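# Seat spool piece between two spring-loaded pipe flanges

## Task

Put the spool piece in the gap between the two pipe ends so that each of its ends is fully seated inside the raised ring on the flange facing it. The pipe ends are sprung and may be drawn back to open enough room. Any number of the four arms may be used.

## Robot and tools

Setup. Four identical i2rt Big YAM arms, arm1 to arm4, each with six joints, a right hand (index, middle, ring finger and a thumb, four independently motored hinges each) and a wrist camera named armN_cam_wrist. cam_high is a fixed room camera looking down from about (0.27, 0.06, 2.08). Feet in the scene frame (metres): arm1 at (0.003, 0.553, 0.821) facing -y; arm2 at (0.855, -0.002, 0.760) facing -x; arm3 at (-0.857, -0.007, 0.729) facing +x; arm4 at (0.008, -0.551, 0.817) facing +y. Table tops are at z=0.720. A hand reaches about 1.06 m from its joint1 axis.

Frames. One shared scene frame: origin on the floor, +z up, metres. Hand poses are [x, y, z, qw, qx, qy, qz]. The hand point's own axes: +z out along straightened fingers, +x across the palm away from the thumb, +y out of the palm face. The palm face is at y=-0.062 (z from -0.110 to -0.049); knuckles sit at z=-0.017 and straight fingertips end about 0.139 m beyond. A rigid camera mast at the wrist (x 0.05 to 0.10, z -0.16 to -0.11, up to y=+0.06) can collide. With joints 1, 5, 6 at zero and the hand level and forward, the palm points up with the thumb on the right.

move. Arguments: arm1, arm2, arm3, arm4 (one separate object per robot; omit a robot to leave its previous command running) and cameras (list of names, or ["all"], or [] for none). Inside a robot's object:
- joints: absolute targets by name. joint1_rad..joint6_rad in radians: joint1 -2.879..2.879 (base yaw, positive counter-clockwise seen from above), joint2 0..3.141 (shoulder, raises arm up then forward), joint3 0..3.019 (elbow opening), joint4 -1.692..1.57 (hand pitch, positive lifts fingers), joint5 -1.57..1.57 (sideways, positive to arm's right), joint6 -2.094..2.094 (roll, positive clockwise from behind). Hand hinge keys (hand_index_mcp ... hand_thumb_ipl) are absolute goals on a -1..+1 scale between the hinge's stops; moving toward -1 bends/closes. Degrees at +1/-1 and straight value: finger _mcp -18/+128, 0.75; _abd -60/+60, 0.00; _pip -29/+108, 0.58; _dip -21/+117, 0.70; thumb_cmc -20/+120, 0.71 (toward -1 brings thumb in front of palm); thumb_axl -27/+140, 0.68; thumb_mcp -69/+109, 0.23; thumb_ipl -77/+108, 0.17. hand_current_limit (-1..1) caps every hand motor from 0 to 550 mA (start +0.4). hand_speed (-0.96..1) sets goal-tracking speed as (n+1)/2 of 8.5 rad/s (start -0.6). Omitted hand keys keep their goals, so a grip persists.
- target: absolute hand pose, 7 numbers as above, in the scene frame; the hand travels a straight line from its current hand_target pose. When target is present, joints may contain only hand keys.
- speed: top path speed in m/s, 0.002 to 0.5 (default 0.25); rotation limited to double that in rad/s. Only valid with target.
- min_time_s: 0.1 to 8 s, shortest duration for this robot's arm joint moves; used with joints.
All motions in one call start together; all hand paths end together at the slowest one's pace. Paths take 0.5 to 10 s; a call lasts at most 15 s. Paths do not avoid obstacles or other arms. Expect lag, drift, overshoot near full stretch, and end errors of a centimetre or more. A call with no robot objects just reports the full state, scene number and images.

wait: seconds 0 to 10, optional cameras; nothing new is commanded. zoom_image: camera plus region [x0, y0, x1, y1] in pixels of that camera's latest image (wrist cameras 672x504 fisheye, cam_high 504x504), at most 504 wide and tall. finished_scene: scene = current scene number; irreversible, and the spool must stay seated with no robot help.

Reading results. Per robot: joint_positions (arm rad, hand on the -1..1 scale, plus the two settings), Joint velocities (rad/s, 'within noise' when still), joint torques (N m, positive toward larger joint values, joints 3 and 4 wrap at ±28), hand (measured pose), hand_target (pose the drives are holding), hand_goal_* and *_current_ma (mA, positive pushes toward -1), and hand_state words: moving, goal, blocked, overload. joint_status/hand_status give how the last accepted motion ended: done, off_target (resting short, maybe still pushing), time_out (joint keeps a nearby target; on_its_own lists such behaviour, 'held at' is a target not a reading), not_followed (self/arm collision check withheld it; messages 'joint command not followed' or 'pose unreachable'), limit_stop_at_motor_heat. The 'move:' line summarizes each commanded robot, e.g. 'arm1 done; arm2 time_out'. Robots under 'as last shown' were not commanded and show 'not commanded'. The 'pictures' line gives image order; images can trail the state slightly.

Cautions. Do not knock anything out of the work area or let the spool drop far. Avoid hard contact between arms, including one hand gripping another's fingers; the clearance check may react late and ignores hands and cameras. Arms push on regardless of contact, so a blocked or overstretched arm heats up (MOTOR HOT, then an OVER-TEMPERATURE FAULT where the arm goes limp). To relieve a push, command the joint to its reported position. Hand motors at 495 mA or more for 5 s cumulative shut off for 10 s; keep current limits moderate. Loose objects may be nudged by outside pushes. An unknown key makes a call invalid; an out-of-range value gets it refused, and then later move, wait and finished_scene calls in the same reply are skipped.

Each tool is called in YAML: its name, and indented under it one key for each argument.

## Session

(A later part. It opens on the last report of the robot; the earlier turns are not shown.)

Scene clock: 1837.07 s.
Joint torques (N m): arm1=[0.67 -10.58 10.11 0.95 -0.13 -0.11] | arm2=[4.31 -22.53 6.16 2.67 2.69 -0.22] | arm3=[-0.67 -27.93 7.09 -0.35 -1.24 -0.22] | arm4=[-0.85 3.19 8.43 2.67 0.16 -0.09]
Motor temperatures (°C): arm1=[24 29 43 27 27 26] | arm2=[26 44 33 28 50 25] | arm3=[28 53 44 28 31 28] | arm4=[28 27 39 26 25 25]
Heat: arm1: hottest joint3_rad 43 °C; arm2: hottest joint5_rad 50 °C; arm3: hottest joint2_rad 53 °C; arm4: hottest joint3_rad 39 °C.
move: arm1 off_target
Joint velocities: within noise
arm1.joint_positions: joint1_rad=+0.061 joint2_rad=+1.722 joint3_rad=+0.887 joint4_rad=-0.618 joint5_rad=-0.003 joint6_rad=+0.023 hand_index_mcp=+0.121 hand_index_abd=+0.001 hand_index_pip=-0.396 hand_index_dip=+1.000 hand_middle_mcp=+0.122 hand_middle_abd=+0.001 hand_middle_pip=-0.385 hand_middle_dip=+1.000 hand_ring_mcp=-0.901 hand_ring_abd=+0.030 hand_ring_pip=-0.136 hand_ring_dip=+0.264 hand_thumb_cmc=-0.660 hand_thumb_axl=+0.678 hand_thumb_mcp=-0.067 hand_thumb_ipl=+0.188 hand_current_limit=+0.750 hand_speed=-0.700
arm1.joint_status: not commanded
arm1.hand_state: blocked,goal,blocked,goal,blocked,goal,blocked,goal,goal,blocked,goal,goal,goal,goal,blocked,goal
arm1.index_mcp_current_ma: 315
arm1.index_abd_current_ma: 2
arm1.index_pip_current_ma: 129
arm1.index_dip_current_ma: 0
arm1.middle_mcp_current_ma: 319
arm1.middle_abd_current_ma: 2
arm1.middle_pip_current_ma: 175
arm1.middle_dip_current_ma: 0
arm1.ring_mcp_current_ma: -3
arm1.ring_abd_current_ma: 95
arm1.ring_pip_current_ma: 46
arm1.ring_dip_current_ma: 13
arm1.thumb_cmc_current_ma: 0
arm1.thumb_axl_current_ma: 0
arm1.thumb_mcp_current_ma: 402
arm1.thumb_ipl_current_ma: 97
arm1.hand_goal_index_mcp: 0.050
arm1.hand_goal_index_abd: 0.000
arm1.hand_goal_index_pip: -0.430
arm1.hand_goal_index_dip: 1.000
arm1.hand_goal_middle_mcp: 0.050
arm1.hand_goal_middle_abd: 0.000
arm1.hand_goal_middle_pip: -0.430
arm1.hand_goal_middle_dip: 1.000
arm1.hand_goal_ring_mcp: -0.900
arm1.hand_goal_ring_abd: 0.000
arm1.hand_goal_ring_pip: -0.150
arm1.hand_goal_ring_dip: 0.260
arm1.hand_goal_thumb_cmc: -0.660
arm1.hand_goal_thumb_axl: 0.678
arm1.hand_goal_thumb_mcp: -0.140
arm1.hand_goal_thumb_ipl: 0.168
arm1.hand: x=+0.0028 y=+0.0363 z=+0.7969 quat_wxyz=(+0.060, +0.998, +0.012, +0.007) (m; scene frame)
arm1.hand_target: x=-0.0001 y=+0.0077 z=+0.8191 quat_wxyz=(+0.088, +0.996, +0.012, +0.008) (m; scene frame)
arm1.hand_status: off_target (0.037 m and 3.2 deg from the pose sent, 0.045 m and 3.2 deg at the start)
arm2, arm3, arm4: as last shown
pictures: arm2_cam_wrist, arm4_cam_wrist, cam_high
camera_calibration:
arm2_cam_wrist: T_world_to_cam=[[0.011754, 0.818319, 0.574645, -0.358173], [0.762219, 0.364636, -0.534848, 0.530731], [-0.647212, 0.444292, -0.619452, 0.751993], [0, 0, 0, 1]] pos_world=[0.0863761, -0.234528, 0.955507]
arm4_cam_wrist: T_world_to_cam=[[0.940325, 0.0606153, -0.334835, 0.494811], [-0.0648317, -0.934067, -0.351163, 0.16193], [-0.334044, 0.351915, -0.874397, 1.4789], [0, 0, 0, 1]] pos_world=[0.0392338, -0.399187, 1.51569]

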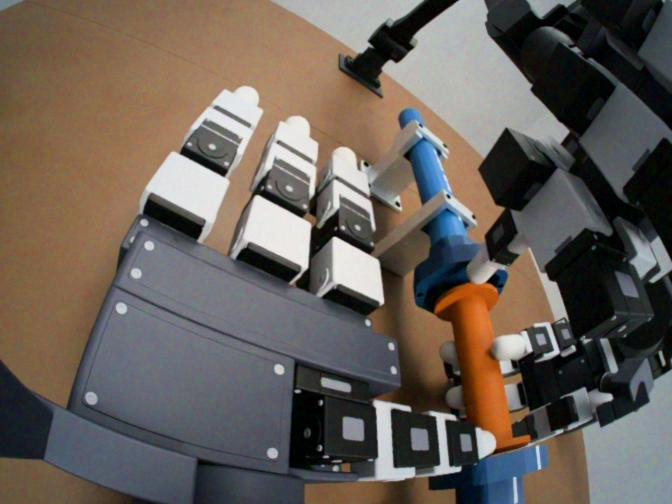

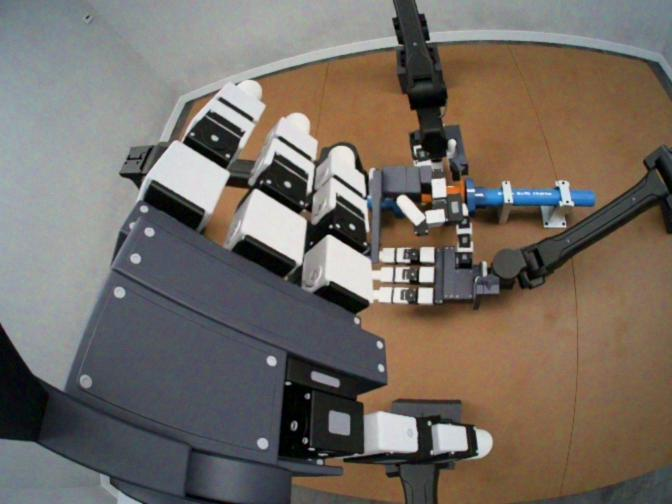

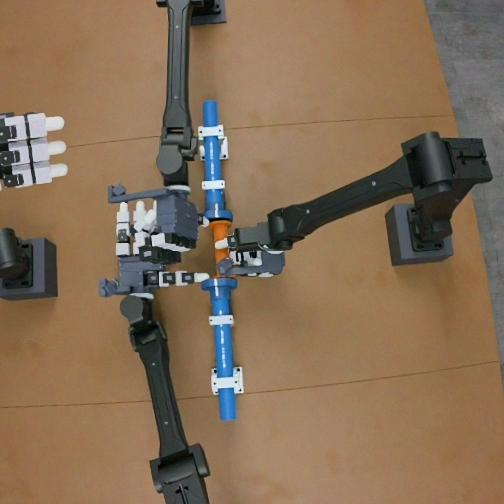

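move:
  arm1: {"target":[-0.0002,-0.001,0.818,0.08746,0.9961,0.0045,0.0079],"speed":0.03}
  cameras: ["cam_high","arm2_cam_wrist","arm1_cam_wrist"]

zoom_image:
  camera: "cam_high"
  region: [200, 205, 246, 235]

zoom_image:
  camera: "cam_high"
  region: [200, 265, 246, 295]

zoom_image:
  camera: "arm2_cam_wrist"
  region: [410, 260, 510, 340]

zoom_image:
  camera: "arm2_cam_wrist"
  region: [470, 405, 570, 485]

Scene clock: 1861.93 s.
Joint torques (N m): arm1=[0.91 -10.93 10.18 0.96 -0.03 0.07] | arm2=[4.31 -22.48 6.11 2.52 2.7 -0.22] | arm3=[-0.56 -28.04 7.12 -0.31 -1.24 -0.21] | arm4=[-1.14 3.37 8.18 2.66 0.18 -0.09]
Motor temperatures (°C): arm1=[24 29 41 27 27 26] | arm2=[26 44 32 28 51 25] | arm3=[28 53 44 28 31 28] | arm4=[28 27 39 26 25 25]
Heat: arm1: hottest joint3_rad 41 °C; arm2: hottest joint5_rad 51 °C; arm3: hottest joint2_rad 53 °C; arm4: hottest joint3_rad 39 °C.
move: arm1 off_target
Joint velocities: within noise
arm1.joint_positions: joint1_rad=+0.061 joint2_rad=+1.737 joint3_rad=+0.909 joint4_rad=-0.624 joint5_rad=-0.003 joint6_rad=+0.024 hand_index_mcp=+0.121 hand_index_abd=+0.001 hand_index_pip=-0.396 hand_index_dip=+1.000 hand_middle_mcp=+0.122 hand_middle_abd=+0.001 hand_middle_pip=-0.385 hand_middle_dip=+1.000 hand_ring_mcp=-0.901 hand_ring_abd=+0.030 hand_ring_pip=-0.136 hand_ring_dip=+0.264 hand_thumb_cmc=-0.660 hand_thumb_axl=+0.678 hand_thumb_mcp=-0.067 hand_thumb_ipl=+0.188 hand_current_limit=+0.750 hand_speed=-0.700
arm1.joint_status: not commanded
arm1.hand_state: blocked,goal,blocked,goal,blocked,goal,blocked,goal,goal,blocked,goal,goal,goal,goal,blocked,goal
arm1.index_mcp_current_ma: 315
arm1.index_abd_current_ma: 2
arm1.index_pip_current_ma: 129
arm1.index_dip_current_ma: 0
arm1.middle_mcp_current_ma: 319
arm1.middle_abd_current_ma: 2
arm1.middle_pip_current_ma: 175
arm1.middle_dip_current_ma: 0
arm1.ring_mcp_current_ma: -3
arm1.ring_abd_current_ma: 95
arm1.ring_pip_current_ma: 46
arm1.ring_dip_current_ma: 13
arm1.thumb_cmc_current_ma: 0
arm1.thumb_axl_current_ma: 0
arm1.thumb_mcp_current_ma: 402
arm1.thumb_ipl_current_ma: 97
arm1.hand_goal_index_mcp: 0.050
arm1.hand_goal_index_abd: 0.000
arm1.hand_goal_index_pip: -0.430
arm1.hand_goal_index_dip: 1.000
arm1.hand_goal_middle_mcp: 0.050
arm1.hand_goal_middle_abd: 0.000
arm1.hand_goal_middle_pip: -0.430
arm1.hand_goal_middle_dip: 1.000
arm1.hand_goal_ring_mcp: -0.900
arm1.hand_goal_ring_abd: 0.000
arm1.hand_goal_ring_pip: -0.150
arm1.hand_goal_ring_dip: 0.260
arm1.hand_goal_thumb_cmc: -0.660
arm1.hand_goal_thumb_axl: 0.678
arm1.hand_goal_thumb_mcp: -0.140
arm1.hand_goal_thumb_ipl: 0.168
arm1.hand: x=+0.0030 y=+0.0290 z=+0.7966 quat_wxyz=(+0.060, +0.998, +0.012, +0.007) (m; scene frame)
arm1.hand_target: x=-0.0002 y=+0.0007 z=+0.8191 quat_wxyz=(+0.088, +0.996, +0.005, +0.008) (m; scene frame)
arm1.hand_status: off_target (0.037 m and 3.3 deg from the pose sent, 0.043 m and 3.3 deg at the start)
arm2.joint_positions: joint1_rad=+0.281 joint2_rad=+2.431 joint3_rad=+1.773 joint4_rad=+0.608 joint5_rad=+0.330 joint6_rad=+0.026 hand_index_mcp=+0.768 hand_index_abd=+0.001 hand_index_pip=+0.581 hand_index_dip=+0.697 hand_middle_mcp=+0.763 hand_middle_abd=+0.001 hand_middle_pip=+0.577 hand_middle_dip=+0.696 hand_ring_mcp=+0.763 hand_ring_abd=+0.001 hand_ring_pip=+0.577 hand_ring_dip=+0.696 hand_thumb_cmc=+0.760 hand_thumb_axl=-0.414 hand_thumb_mcp=+0.257 hand_thumb_ipl=+0.178 hand_current_limit=+0.780 hand_speed=-0.600
arm2.joint_status: not commanded
arm2.hand_state: goal,goal,goal,goal,goal,goal,goal,goal,goal,goal,goal,goal,blocked,goal,blocked,goal
arm2.index_mcp_current_ma: 5
arm2.index_abd_current_ma: 0
arm2.index_pip_current_ma: 1
arm2.index_dip_current_ma: 0
arm2.middle_mcp_current_ma: 2
arm2.middle_abd_current_ma: 0
arm2.middle_pip_current_ma: 0
arm2.middle_dip_current_ma: 0
arm2.ring_mcp_current_ma: 2
arm2.ring_abd_current_ma: 0
arm2.ring_pip_current_ma: 0
arm2.ring_dip_current_ma: 0
arm2.thumb_cmc_current_ma: 43
arm2.thumb_axl_current_ma: -6
arm2.thumb_mcp_current_ma: 26
arm2.thumb_ipl_current_ma: 3
arm2.hand_goal_index_mcp: 0.754
arm2.hand_goal_index_abd: 0.000
arm2.hand_goal_index_pip: 0.576
arm2.hand_goal_index_dip: 0.696
arm2.hand_goal_middle_mcp: 0.754
arm2.hand_goal_middle_abd: 0.000
arm2.hand_goal_middle_pip: 0.576
arm2.hand_goal_middle_dip: 0.696
arm2.hand_goal_ring_mcp: 0.754
arm2.hand_goal_ring_abd: 0.000
arm2.hand_goal_ring_pip: 0.576
arm2.hand_goal_ring_dip: 0.696
arm2.hand_goal_thumb_cmc: 0.714
arm2.hand_goal_thumb_axl: -0.400
arm2.hand_goal_thumb_mcp: 0.230
arm2.hand_goal_thumb_ipl: 0.170
arm2.hand: x=-0.0234 y=-0.1664 z=+0.9247 quat_wxyz=(-0.476, -0.495, +0.527, +0.500) (m; scene frame)
arm2.hand_target: x=-0.0045 y=-0.1896 z=+0.9616 quat_wxyz=(-0.480, -0.479, +0.520, +0.518) (m; scene frame)
arm2.hand_status: not commanded
arm3.joint_positions: joint1_rad=-0.102 joint2_rad=+2.101 joint3_rad=+1.825 joint4_rad=+0.236 joint5_rad=-0.075 joint6_rad=+1.912 hand_index_mcp=-0.418 hand_index_abd=+0.000 hand_index_pip=-0.678 hand_index_dip=-0.098 hand_middle_mcp=-0.420 hand_middle_abd=+0.000 hand_middle_pip=-0.678 hand_middle_dip=-0.098 hand_ring_mcp=-0.418 hand_ring_abd=+0.000 hand_ring_pip=-0.679 hand_ring_dip=-0.098 hand_thumb_cmc=+0.691 hand_thumb_axl=-0.438 hand_thumb_mcp=+0.264 hand_thumb_ipl=+0.182 hand_current_limit=+0.780 hand_speed=-0.300
arm3.joint_status: not commanded
arm3.hand_state: goal,goal,goal,goal,goal,goal,goal,goal,goal,goal,goal,goal,blocked,goal,goal,goal
arm3.index_mcp_current_ma: 4
arm3.index_abd_current_ma: 0
arm3.index_pip_current_ma: 3
arm3.index_dip_current_ma: 4
arm3.middle_mcp_current_ma: 0
arm3.middle_abd_current_ma: 0
arm3.middle_pip_current_ma: 2
arm3.middle_dip_current_ma: 4
arm3.ring_mcp_current_ma: 4
arm3.ring_abd_current_ma: 0
arm3.ring_pip_current_ma: 2
arm3.ring_dip_current_ma: 4
arm3.thumb_cmc_current_ma: -63
arm3.thumb_axl_current_ma: -61
arm3.thumb_mcp_current_ma: 10
arm3.thumb_ipl_current_ma: 4
arm3.hand_goal_index_mcp: -0.420
arm3.hand_goal_index_abd: 0.000
arm3.hand_goal_index_pip: -0.680
arm3.hand_goal_index_dip: -0.100
arm3.hand_goal_middle_mcp: -0.420
arm3.hand_goal_middle_abd: 0.000
arm3.hand_goal_middle_pip: -0.680
arm3.hand_goal_middle_dip: -0.100
arm3.hand_goal_ring_mcp: -0.420
arm3.hand_goal_ring_abd: 0.000
arm3.hand_goal_ring_pip: -0.680
arm3.hand_goal_ring_dip: -0.100
arm3.hand_goal_thumb_cmc: 0.714
arm3.hand_goal_thumb_axl: -0.420
arm3.hand_goal_thumb_mcp: 0.260
arm3.hand_goal_thumb_ipl: 0.180
arm3.hand: x=+0.0231 y=-0.1606 z=+0.9826 quat_wxyz=(-0.108, +0.710, -0.135, +0.682) (m; scene frame)
arm3.hand_target: x=-0.0005 y=-0.1702 z=+1.0116 quat_wxyz=(-0.111, +0.718, -0.135, +0.674) (m; scene frame)
arm3.hand_status: not commanded
arm4.joint_positions: joint1_rad=+0.260 joint2_rad=+0.524 joint3_rad=+1.368 joint4_rad=-1.198 joint5_rad=+0.064 joint6_rad=+1.102 hand_index_mcp=+0.755 hand_index_abd=+0.001 hand_index_pip=+0.577 hand_index_dip=+0.696 hand_middle_mcp=+0.755 hand_middle_abd=+0.001 hand_middle_pip=+0.577 hand_middle_dip=+0.696 hand_ring_mcp=+0.756 hand_ring_abd=+0.001 hand_ring_pip=+0.577 hand_ring_dip=+0.696 hand_thumb_cmc=+0.715 hand_thumb_axl=+0.677 hand_thumb_mcp=+0.226 hand_thumb_ipl=+0.168 hand_current_limit=+0.400 hand_speed=-0.600
arm4.joint_status: not commanded
arm4.hand_state: goal,goal,goal,goal,goal,goal,goal,goal,goal,goal,goal,goal,goal,goal,goal,goal
arm4.index_mcp_current_ma: 0
arm4.index_abd_current_ma: 0
arm4.index_pip_current_ma: 0
arm4.index_dip_current_ma: 0
arm4.middle_mcp_current_ma: 0
arm4.middle_abd_current_ma: 0
arm4.middle_pip_current_ma: 0
arm4.middle_dip_current_ma: 0
arm4.ring_mcp_current_ma: 0
arm4.ring_abd_current_ma: 0
arm4.ring_pip_current_ma: 0
arm4.ring_dip_current_ma: 0
arm4.thumb_cmc_current_ma: 0
arm4.thumb_axl_current_ma: 0
arm4.thumb_mcp_current_ma: 0
arm4.thumb_ipl_current_ma: 0
arm4.hand_goal_index_mcp: 0.754
arm4.hand_goal_index_abd: 0.000
arm4.hand_goal_index_pip: 0.576
arm4.hand_goal_index_dip: 0.696
arm4.hand_goal_middle_mcp: 0.754
arm4.hand_goal_middle_abd: 0.000
arm4.hand_goal_middle_pip: 0.576
arm4.hand_goal_middle_dip: 0.696
arm4.hand_goal_ring_mcp: 0.754
arm4.hand_goal_ring_abd: 0.000
arm4.hand_goal_ring_pip: 0.576
arm4.hand_goal_ring_dip: 0.696
arm4.hand_goal_thumb_cmc: 0.714
arm4.hand_goal_thumb_axl: 0.678
arm4.hand_goal_thumb_mcp: 0.226
arm4.hand_goal_thumb_ipl: 0.168
arm4.hand: x=+0.0360 y=-0.3143 z=+1.4136 quat_wxyz=(-0.335, +0.346, +0.746, +0.459) (m; scene frame)
arm4.hand_target: x=+0.0370 y=-0.3183 z=+1.4262 quat_wxyz=(-0.342, +0.343, +0.739, +0.469) (m; scene frame)
arm4.hand_status: not commanded
pictures: arm1_cam_wrist, arm2_cam_wrist, cam_high
camera_calibration:
arm1_cam_wrist: T_world_to_cam=[[-0.758004, -0.651774, 0.0249195, 0.0355306], [-0.462822, 0.564391, 0.683563, -0.612252], [-0.459593, 0.50661, -0.729466, 0.690746], [0, 0, 0, 1]] pos_world=[0.0610305, 0.0187682, 0.921503]
arm2_cam_wrist: T_world_to_cam=[[0.011754, 0.818319, 0.574645, -0.358173], [0.762219, 0.364636, -0.534848, 0.530731], [-0.647212, 0.444292, -0.619452, 0.751993], [0, 0, 0, 1]] pos_world=[0.0863761, -0.234528, 0.955507]

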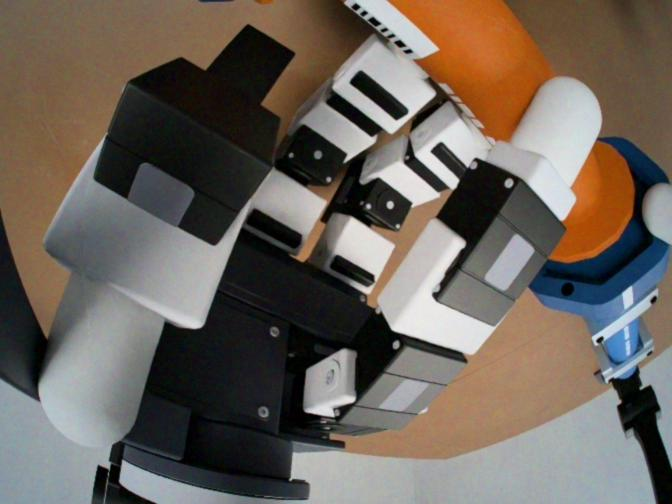

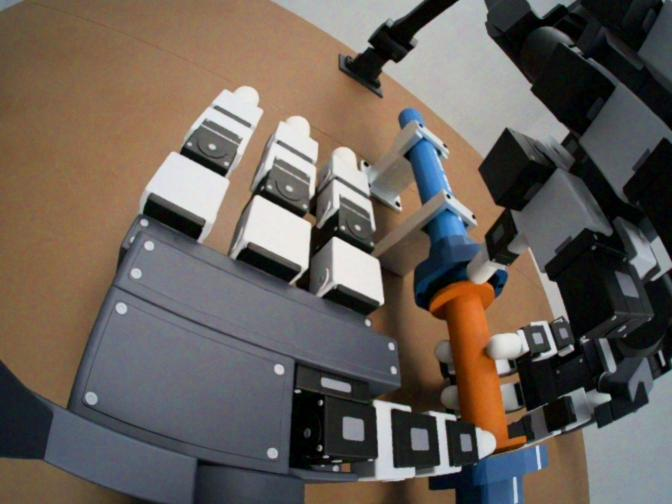

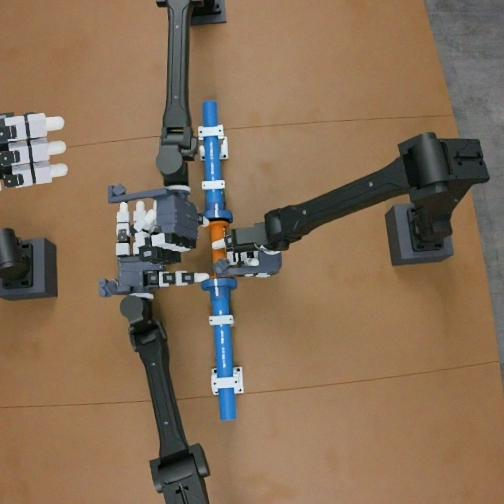

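Scaled by 10.957 from the camera's 504x504 image, which has a finer 720x720 frame.

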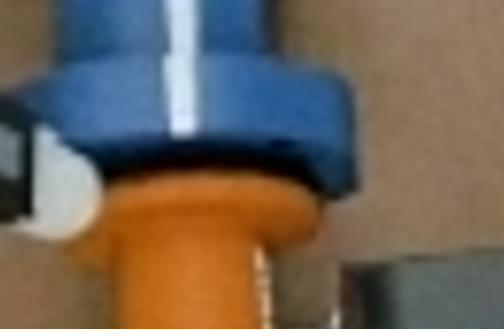

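Scaled by 10.957 from the camera's 504x504 image, which has a finer 720x720 frame.

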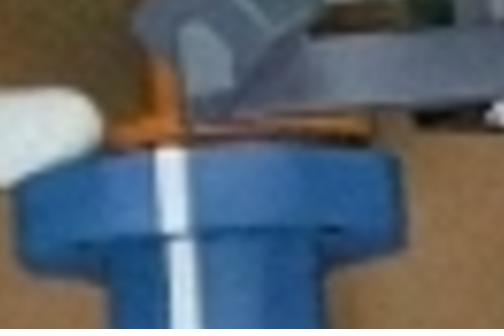

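Scaled by 5.040 from the camera's 672x504 image, which has a finer 960x720 frame.

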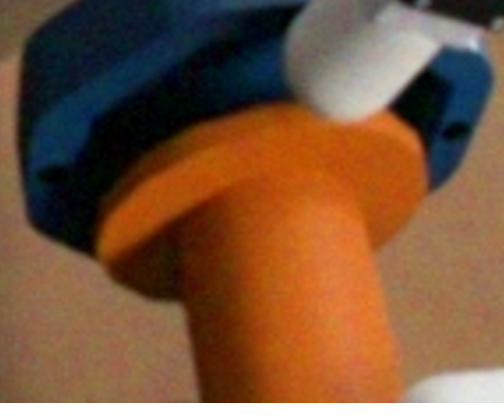

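Scaled by 5.040 from the camera's 672x504 image, which has a finer 960x720 frame.

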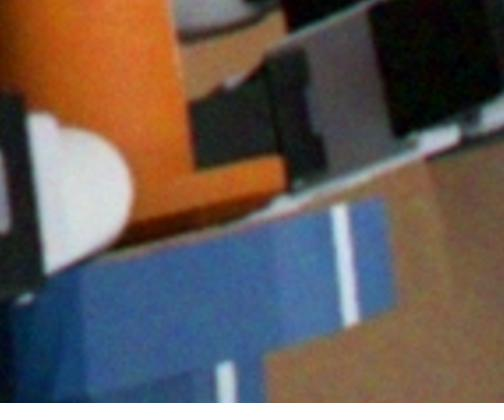

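zoom_image:
  camera: "arm1_cam_wrist"
  region: [500, 120, 672, 360]

Scaled by 2.100 from the camera's 672x504 image, which has a finer 960x720 frame.

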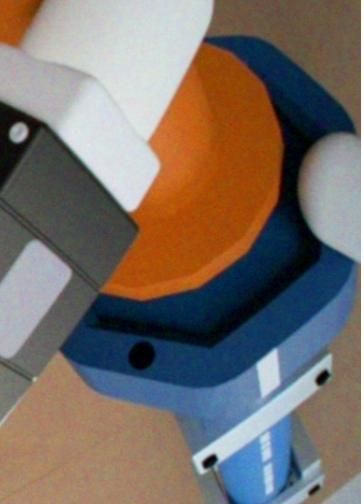

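wait:
  seconds: 0.1
  cameras: ["arm3_cam_wrist","arm4_cam_wrist"]

zoom_image:
  camera: "arm4_cam_wrist"
  region: [360, 130, 520, 260]

Scene clock: 1988.10 s.
Joint torques (N m): arm1=[0.91 -10.99 10.18 0.94 -0.02 0.07] | arm2=[4.42 -22.65 6.12 2.67 2.7 -0.22] | arm3=[-0.79 -28.28 7.08 -0.39 -1.22 -0.22] | arm4=[-1.08 3.08 8.34 2.61 0.13 -0.08]
Motor temperatures (°C): arm1=[24 30 40 27 27 26] | arm2=[26 45 32 28 54 25] | arm3=[28 54 43 28 31 28] | arm4=[28 27 39 26 25 25]
Heat: arm1: hottest joint3_rad 40 °C; arm2: hottest joint5_rad 54 °C; arm3: hottest joint2_rad 54 °C; arm4: hottest joint3_rad 39 °C.
Joint velocities: within noise
arm1.joint_positions: joint1_rad=+0.061 joint2_rad=+1.737 joint3_rad=+0.909 joint4_rad=-0.624 joint5_rad=-0.003 joint6_rad=+0.025 hand_index_mcp=+0.121 hand_index_abd=+0.001 hand_index_pip=-0.396 hand_index_dip=+1.000 hand_middle_mcp=+0.122 hand_middle_abd=+0.001 hand_middle_pip=-0.385 hand_middle_dip=+1.000 hand_ring_mcp=-0.901 hand_ring_abd=+0.030 hand_ring_pip=-0.136 hand_ring_dip=+0.264 hand_thumb_cmc=-0.660 hand_thumb_axl=+0.678 hand_thumb_mcp=-0.067 hand_thumb_ipl=+0.188 hand_current_limit=+0.750 hand_speed=-0.700
arm1.joint_status: not commanded
arm1.hand_state: blocked,goal,blocked,goal,blocked,goal,blocked,goal,goal,blocked,goal,goal,goal,goal,blocked,goal
arm1.index_mcp_current_ma: 315
arm1.index_abd_current_ma: 2
arm1.index_pip_current_ma: 129
arm1.index_dip_current_ma: 0
arm1.middle_mcp_current_ma: 319
arm1.middle_abd_current_ma: 2
arm1.middle_pip_current_ma: 175
arm1.middle_dip_current_ma: 0
arm1.ring_mcp_current_ma: -3
arm1.ring_abd_current_ma: 95
arm1.ring_pip_current_ma: 46
arm1.ring_dip_current_ma: 13
arm1.thumb_cmc_current_ma: 0
arm1.thumb_axl_current_ma: 0
arm1.thumb_mcp_current_ma: 402
arm1.thumb_ipl_current_ma: 97
arm1.hand_goal_index_mcp: 0.050
arm1.hand_goal_index_abd: 0.000
arm1.hand_goal_index_pip: -0.430
arm1.hand_goal_index_dip: 1.000
arm1.hand_goal_middle_mcp: 0.050
arm1.hand_goal_middle_abd: 0.000
arm1.hand_goal_middle_pip: -0.430
arm1.hand_goal_middle_dip: 1.000
arm1.hand_goal_ring_mcp: -0.900
arm1.hand_goal_ring_abd: 0.000
arm1.hand_goal_ring_pip: -0.150
arm1.hand_goal_ring_dip: 0.260
arm1.hand_goal_thumb_cmc: -0.660
arm1.hand_goal_thumb_axl: 0.678
arm1.hand_goal_thumb_mcp: -0.140
arm1.hand_goal_thumb_ipl: 0.168
arm1.hand: x=+0.0030 y=+0.0290 z=+0.7966 quat_wxyz=(+0.060, +0.998, +0.011, +0.007) (m; scene frame)
arm1.hand_target: x=-0.0003 y=+0.0006 z=+0.8191 quat_wxyz=(+0.088, +0.996, +0.005, +0.008) (m; scene frame)
arm1.hand_status: off_target (0.037 m and 3.3 deg from the pose sent, 0.043 m and 3.3 deg at the start)
arm2.joint_positions: joint1_rad=+0.281 joint2_rad=+2.431 joint3_rad=+1.773 joint4_rad=+0.608 joint5_rad=+0.330 joint6_rad=+0.026 hand_index_mcp=+0.768 hand_index_abd=+0.001 hand_index_pip=+0.581 hand_index_dip=+0.697 hand_middle_mcp=+0.763 hand_middle_abd=+0.001 hand_middle_pip=+0.577 hand_middle_dip=+0.696 hand_ring_mcp=+0.763 hand_ring_abd=+0.001 hand_ring_pip=+0.577 hand_ring_dip=+0.696 hand_thumb_cmc=+0.760 hand_thumb_axl=-0.414 hand_thumb_mcp=+0.257 hand_thumb_ipl=+0.178 hand_current_limit=+0.780 hand_speed=-0.600
arm2.joint_status: not commanded
arm2.hand_state: goal,goal,goal,goal,goal,goal,goal,goal,goal,goal,goal,goal,blocked,goal,blocked,goal
arm2.index_mcp_current_ma: 5
arm2.index_abd_current_ma: 0
arm2.index_pip_current_ma: 1
arm2.index_dip_current_ma: 0
arm2.middle_mcp_current_ma: 2
arm2.middle_abd_current_ma: 0
arm2.middle_pip_current_ma: 0
arm2.middle_dip_current_ma: 0
arm2.ring_mcp_current_ma: 2
arm2.ring_abd_current_ma: 0
arm2.ring_pip_current_ma: 0
arm2.ring_dip_current_ma: 0
arm2.thumb_cmc_current_ma: 43
arm2.thumb_axl_current_ma: -6
arm2.thumb_mcp_current_ma: 26
arm2.thumb_ipl_current_ma: 3
arm2.hand_goal_index_mcp: 0.754
arm2.hand_goal_index_abd: 0.000
arm2.hand_goal_index_pip: 0.576
arm2.hand_goal_index_dip: 0.696
arm2.hand_goal_middle_mcp: 0.754
arm2.hand_goal_middle_abd: 0.000
arm2.hand_goal_middle_pip: 0.576
arm2.hand_goal_middle_dip: 0.696
arm2.hand_goal_ring_mcp: 0.754
arm2.hand_goal_ring_abd: 0.000
arm2.hand_goal_ring_pip: 0.576
arm2.hand_goal_ring_dip: 0.696
arm2.hand_goal_thumb_cmc: 0.714
arm2.hand_goal_thumb_axl: -0.400
arm2.hand_goal_thumb_mcp: 0.230
arm2.hand_goal_thumb_ipl: 0.170
arm2.hand: x=-0.0234 y=-0.1664 z=+0.9247 quat_wxyz=(-0.476, -0.495, +0.527, +0.500) (m; scene frame)
arm2.hand_target: x=-0.0045 y=-0.1896 z=+0.9616 quat_wxyz=(-0.480, -0.479, +0.520, +0.518) (m; scene frame)
arm2.hand_status: not commanded
arm3.joint_positions: joint1_rad=-0.102 joint2_rad=+2.101 joint3_rad=+1.825 joint4_rad=+0.236 joint5_rad=-0.075 joint6_rad=+1.912 hand_index_mcp=-0.418 hand_index_abd=+0.000 hand_index_pip=-0.678 hand_index_dip=-0.098 hand_middle_mcp=-0.420 hand_middle_abd=+0.000 hand_middle_pip=-0.678 hand_middle_dip=-0.098 hand_ring_mcp=-0.418 hand_ring_abd=+0.000 hand_ring_pip=-0.679 hand_ring_dip=-0.098 hand_thumb_cmc=+0.691 hand_thumb_axl=-0.438 hand_thumb_mcp=+0.264 hand_thumb_ipl=+0.182 hand_current_limit=+0.780 hand_speed=-0.300
arm3.joint_status: not commanded
arm3.hand_state: goal,goal,goal,goal,goal,goal,goal,goal,goal,goal,goal,goal,blocked,goal,goal,goal
arm3.index_mcp_current_ma: 4
arm3.index_abd_current_ma: 0
arm3.index_pip_current_ma: 3
arm3.index_dip_current_ma: 4
arm3.middle_mcp_current_ma: 0
arm3.middle_abd_current_ma: 0
arm3.middle_pip_current_ma: 2
arm3.middle_dip_current_ma: 4
arm3.ring_mcp_current_ma: 4
arm3.ring_abd_current_ma: 0
arm3.ring_pip_current_ma: 2
arm3.ring_dip_current_ma: 4
arm3.thumb_cmc_current_ma: -63
arm3.thumb_axl_current_ma: -61
arm3.thumb_mcp_current_ma: 10
arm3.thumb_ipl_current_ma: 4
arm3.hand_goal_index_mcp: -0.420
arm3.hand_goal_index_abd: 0.000
arm3.hand_goal_index_pip: -0.680
arm3.hand_goal_index_dip: -0.100
arm3.hand_goal_middle_mcp: -0.420
arm3.hand_goal_middle_abd: 0.000
arm3.hand_goal_middle_pip: -0.680
arm3.hand_goal_middle_dip: -0.100
arm3.hand_goal_ring_mcp: -0.420
arm3.hand_goal_ring_abd: 0.000
arm3.hand_goal_ring_pip: -0.680
arm3.hand_goal_ring_dip: -0.100
arm3.hand_goal_thumb_cmc: 0.714
arm3.hand_goal_thumb_axl: -0.420
arm3.hand_goal_thumb_mcp: 0.260
arm3.hand_goal_thumb_ipl: 0.180
arm3.hand: x=+0.0231 y=-0.1606 z=+0.9826 quat_wxyz=(-0.108, +0.710, -0.135, +0.682) (m; scene frame)
arm3.hand_target: x=-0.0005 y=-0.1702 z=+1.0116 quat_wxyz=(-0.111, +0.718, -0.135, +0.674) (m; scene frame)
arm3.hand_status: not commanded
arm4.joint_positions: joint1_rad=+0.260 joint2_rad=+0.524 joint3_rad=+1.368 joint4_rad=-1.198 joint5_rad=+0.064 joint6_rad=+1.102 hand_index_mcp=+0.755 hand_index_abd=+0.001 hand_index_pip=+0.577 hand_index_dip=+0.696 hand_middle_mcp=+0.755 hand_middle_abd=+0.001 hand_middle_pip=+0.577 hand_middle_dip=+0.696 hand_ring_mcp=+0.756 hand_ring_abd=+0.001 hand_ring_pip=+0.577 hand_ring_dip=+0.696 hand_thumb_cmc=+0.715 hand_thumb_axl=+0.677 hand_thumb_mcp=+0.226 hand_thumb_ipl=+0.168 hand_current_limit=+0.400 hand_speed=-0.600
arm4.joint_status: not commanded
arm4.hand_state: goal,goal,goal,goal,goal,goal,goal,goal,goal,goal,goal,goal,goal,goal,goal,goal
arm4.index_mcp_current_ma: 0
arm4.index_abd_current_ma: 0
arm4.index_pip_current_ma: 0
arm4.index_dip_current_ma: 0
arm4.middle_mcp_current_ma: 0
arm4.middle_abd_current_ma: 0
arm4.middle_pip_current_ma: 0
arm4.middle_dip_current_ma: 0
arm4.ring_mcp_current_ma: 0
arm4.ring_abd_current_ma: 0
arm4.ring_pip_current_ma: 0
arm4.ring_dip_current_ma: 0
arm4.thumb_cmc_current_ma: 0
arm4.thumb_axl_current_ma: 0
arm4.thumb_mcp_current_ma: 0
arm4.thumb_ipl_current_ma: 0
arm4.hand_goal_index_mcp: 0.754
arm4.hand_goal_index_abd: 0.000
arm4.hand_goal_index_pip: 0.576
arm4.hand_goal_index_dip: 0.696
arm4.hand_goal_middle_mcp: 0.754
arm4.hand_goal_middle_abd: 0.000
arm4.hand_goal_middle_pip: 0.576
arm4.hand_goal_middle_dip: 0.696
arm4.hand_goal_ring_mcp: 0.754
arm4.hand_goal_ring_abd: 0.000
arm4.hand_goal_ring_pip: 0.576
arm4.hand_goal_ring_dip: 0.696
arm4.hand_goal_thumb_cmc: 0.714
arm4.hand_goal_thumb_axl: 0.678
arm4.hand_goal_thumb_mcp: 0.226
arm4.hand_goal_thumb_ipl: 0.168
arm4.hand: x=+0.0360 y=-0.3143 z=+1.4136 quat_wxyz=(-0.335, +0.346, +0.746, +0.459) (m; scene frame)
arm4.hand_target: x=+0.0370 y=-0.3183 z=+1.4262 quat_wxyz=(-0.342, +0.343, +0.739, +0.469) (m; scene frame)
arm4.hand_status: not commanded
wait: 0.10 s; at rest from the start
pictures: arm3_cam_wrist, arm4_cam_wrist
camera_calibration:
arm3_cam_wrist: T_world_to_cam=[[-0.113644, -0.330918, -0.936792, 0.896619], [-0.685349, 0.708754, -0.167223, 0.250092], [0.719292, 0.623026, -0.30734, 0.511735], [0, 0, 0, 1]] pos_world=[-0.0947909, -0.19937, 1.03904]
arm4_cam_wrist: T_world_to_cam=[[0.940325, 0.0606153, -0.334835, 0.494811], [-0.0648317, -0.934067, -0.351163, 0.16193], [-0.334044, 0.351915, -0.874397, 1.4789], [0, 0, 0, 1]] pos_world=[0.0392338, -0.399187, 1.51569]

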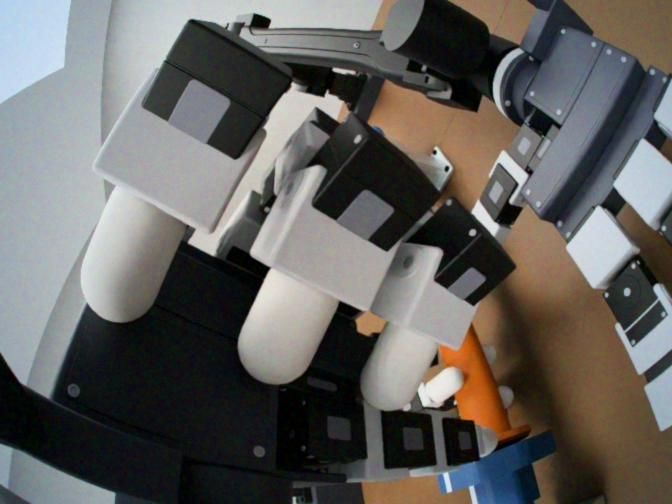

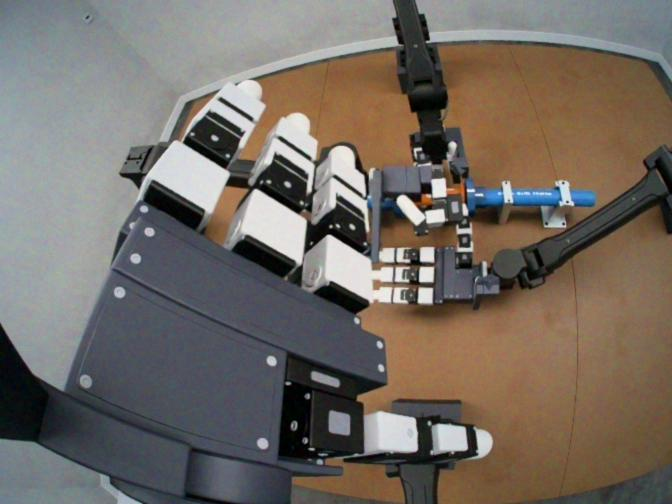

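Scaled by 3.150 from the camera's 672x504 image, which has a finer 960x720 frame.

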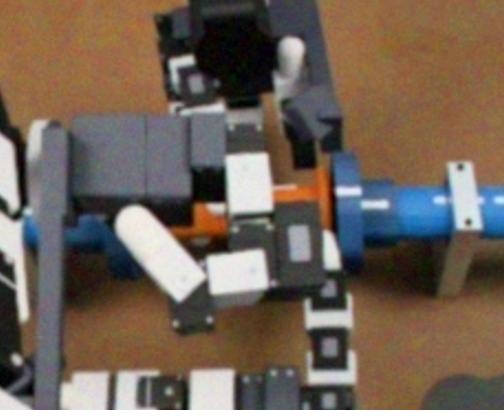

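zoom_image:
  camera: "arm3_cam_wrist"
  region: [430, 330, 580, 504]

zoom_image:
  camera: "arm4_cam_wrist"
  region: [430, 160, 500, 220]

Scaled by 2.897 from the camera's 672x504 image, which has a finer 960x720 frame.

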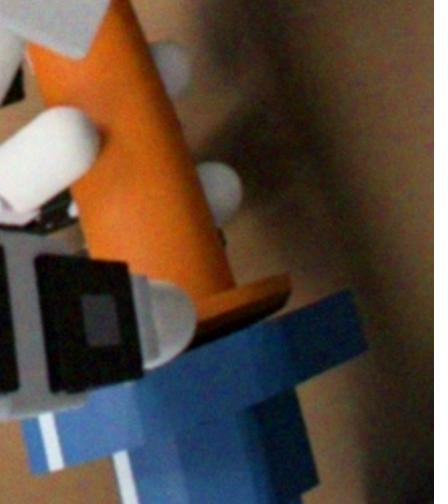

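Scaled by 7.200 from the camera's 672x504 image, which has a finer 960x720 frame.

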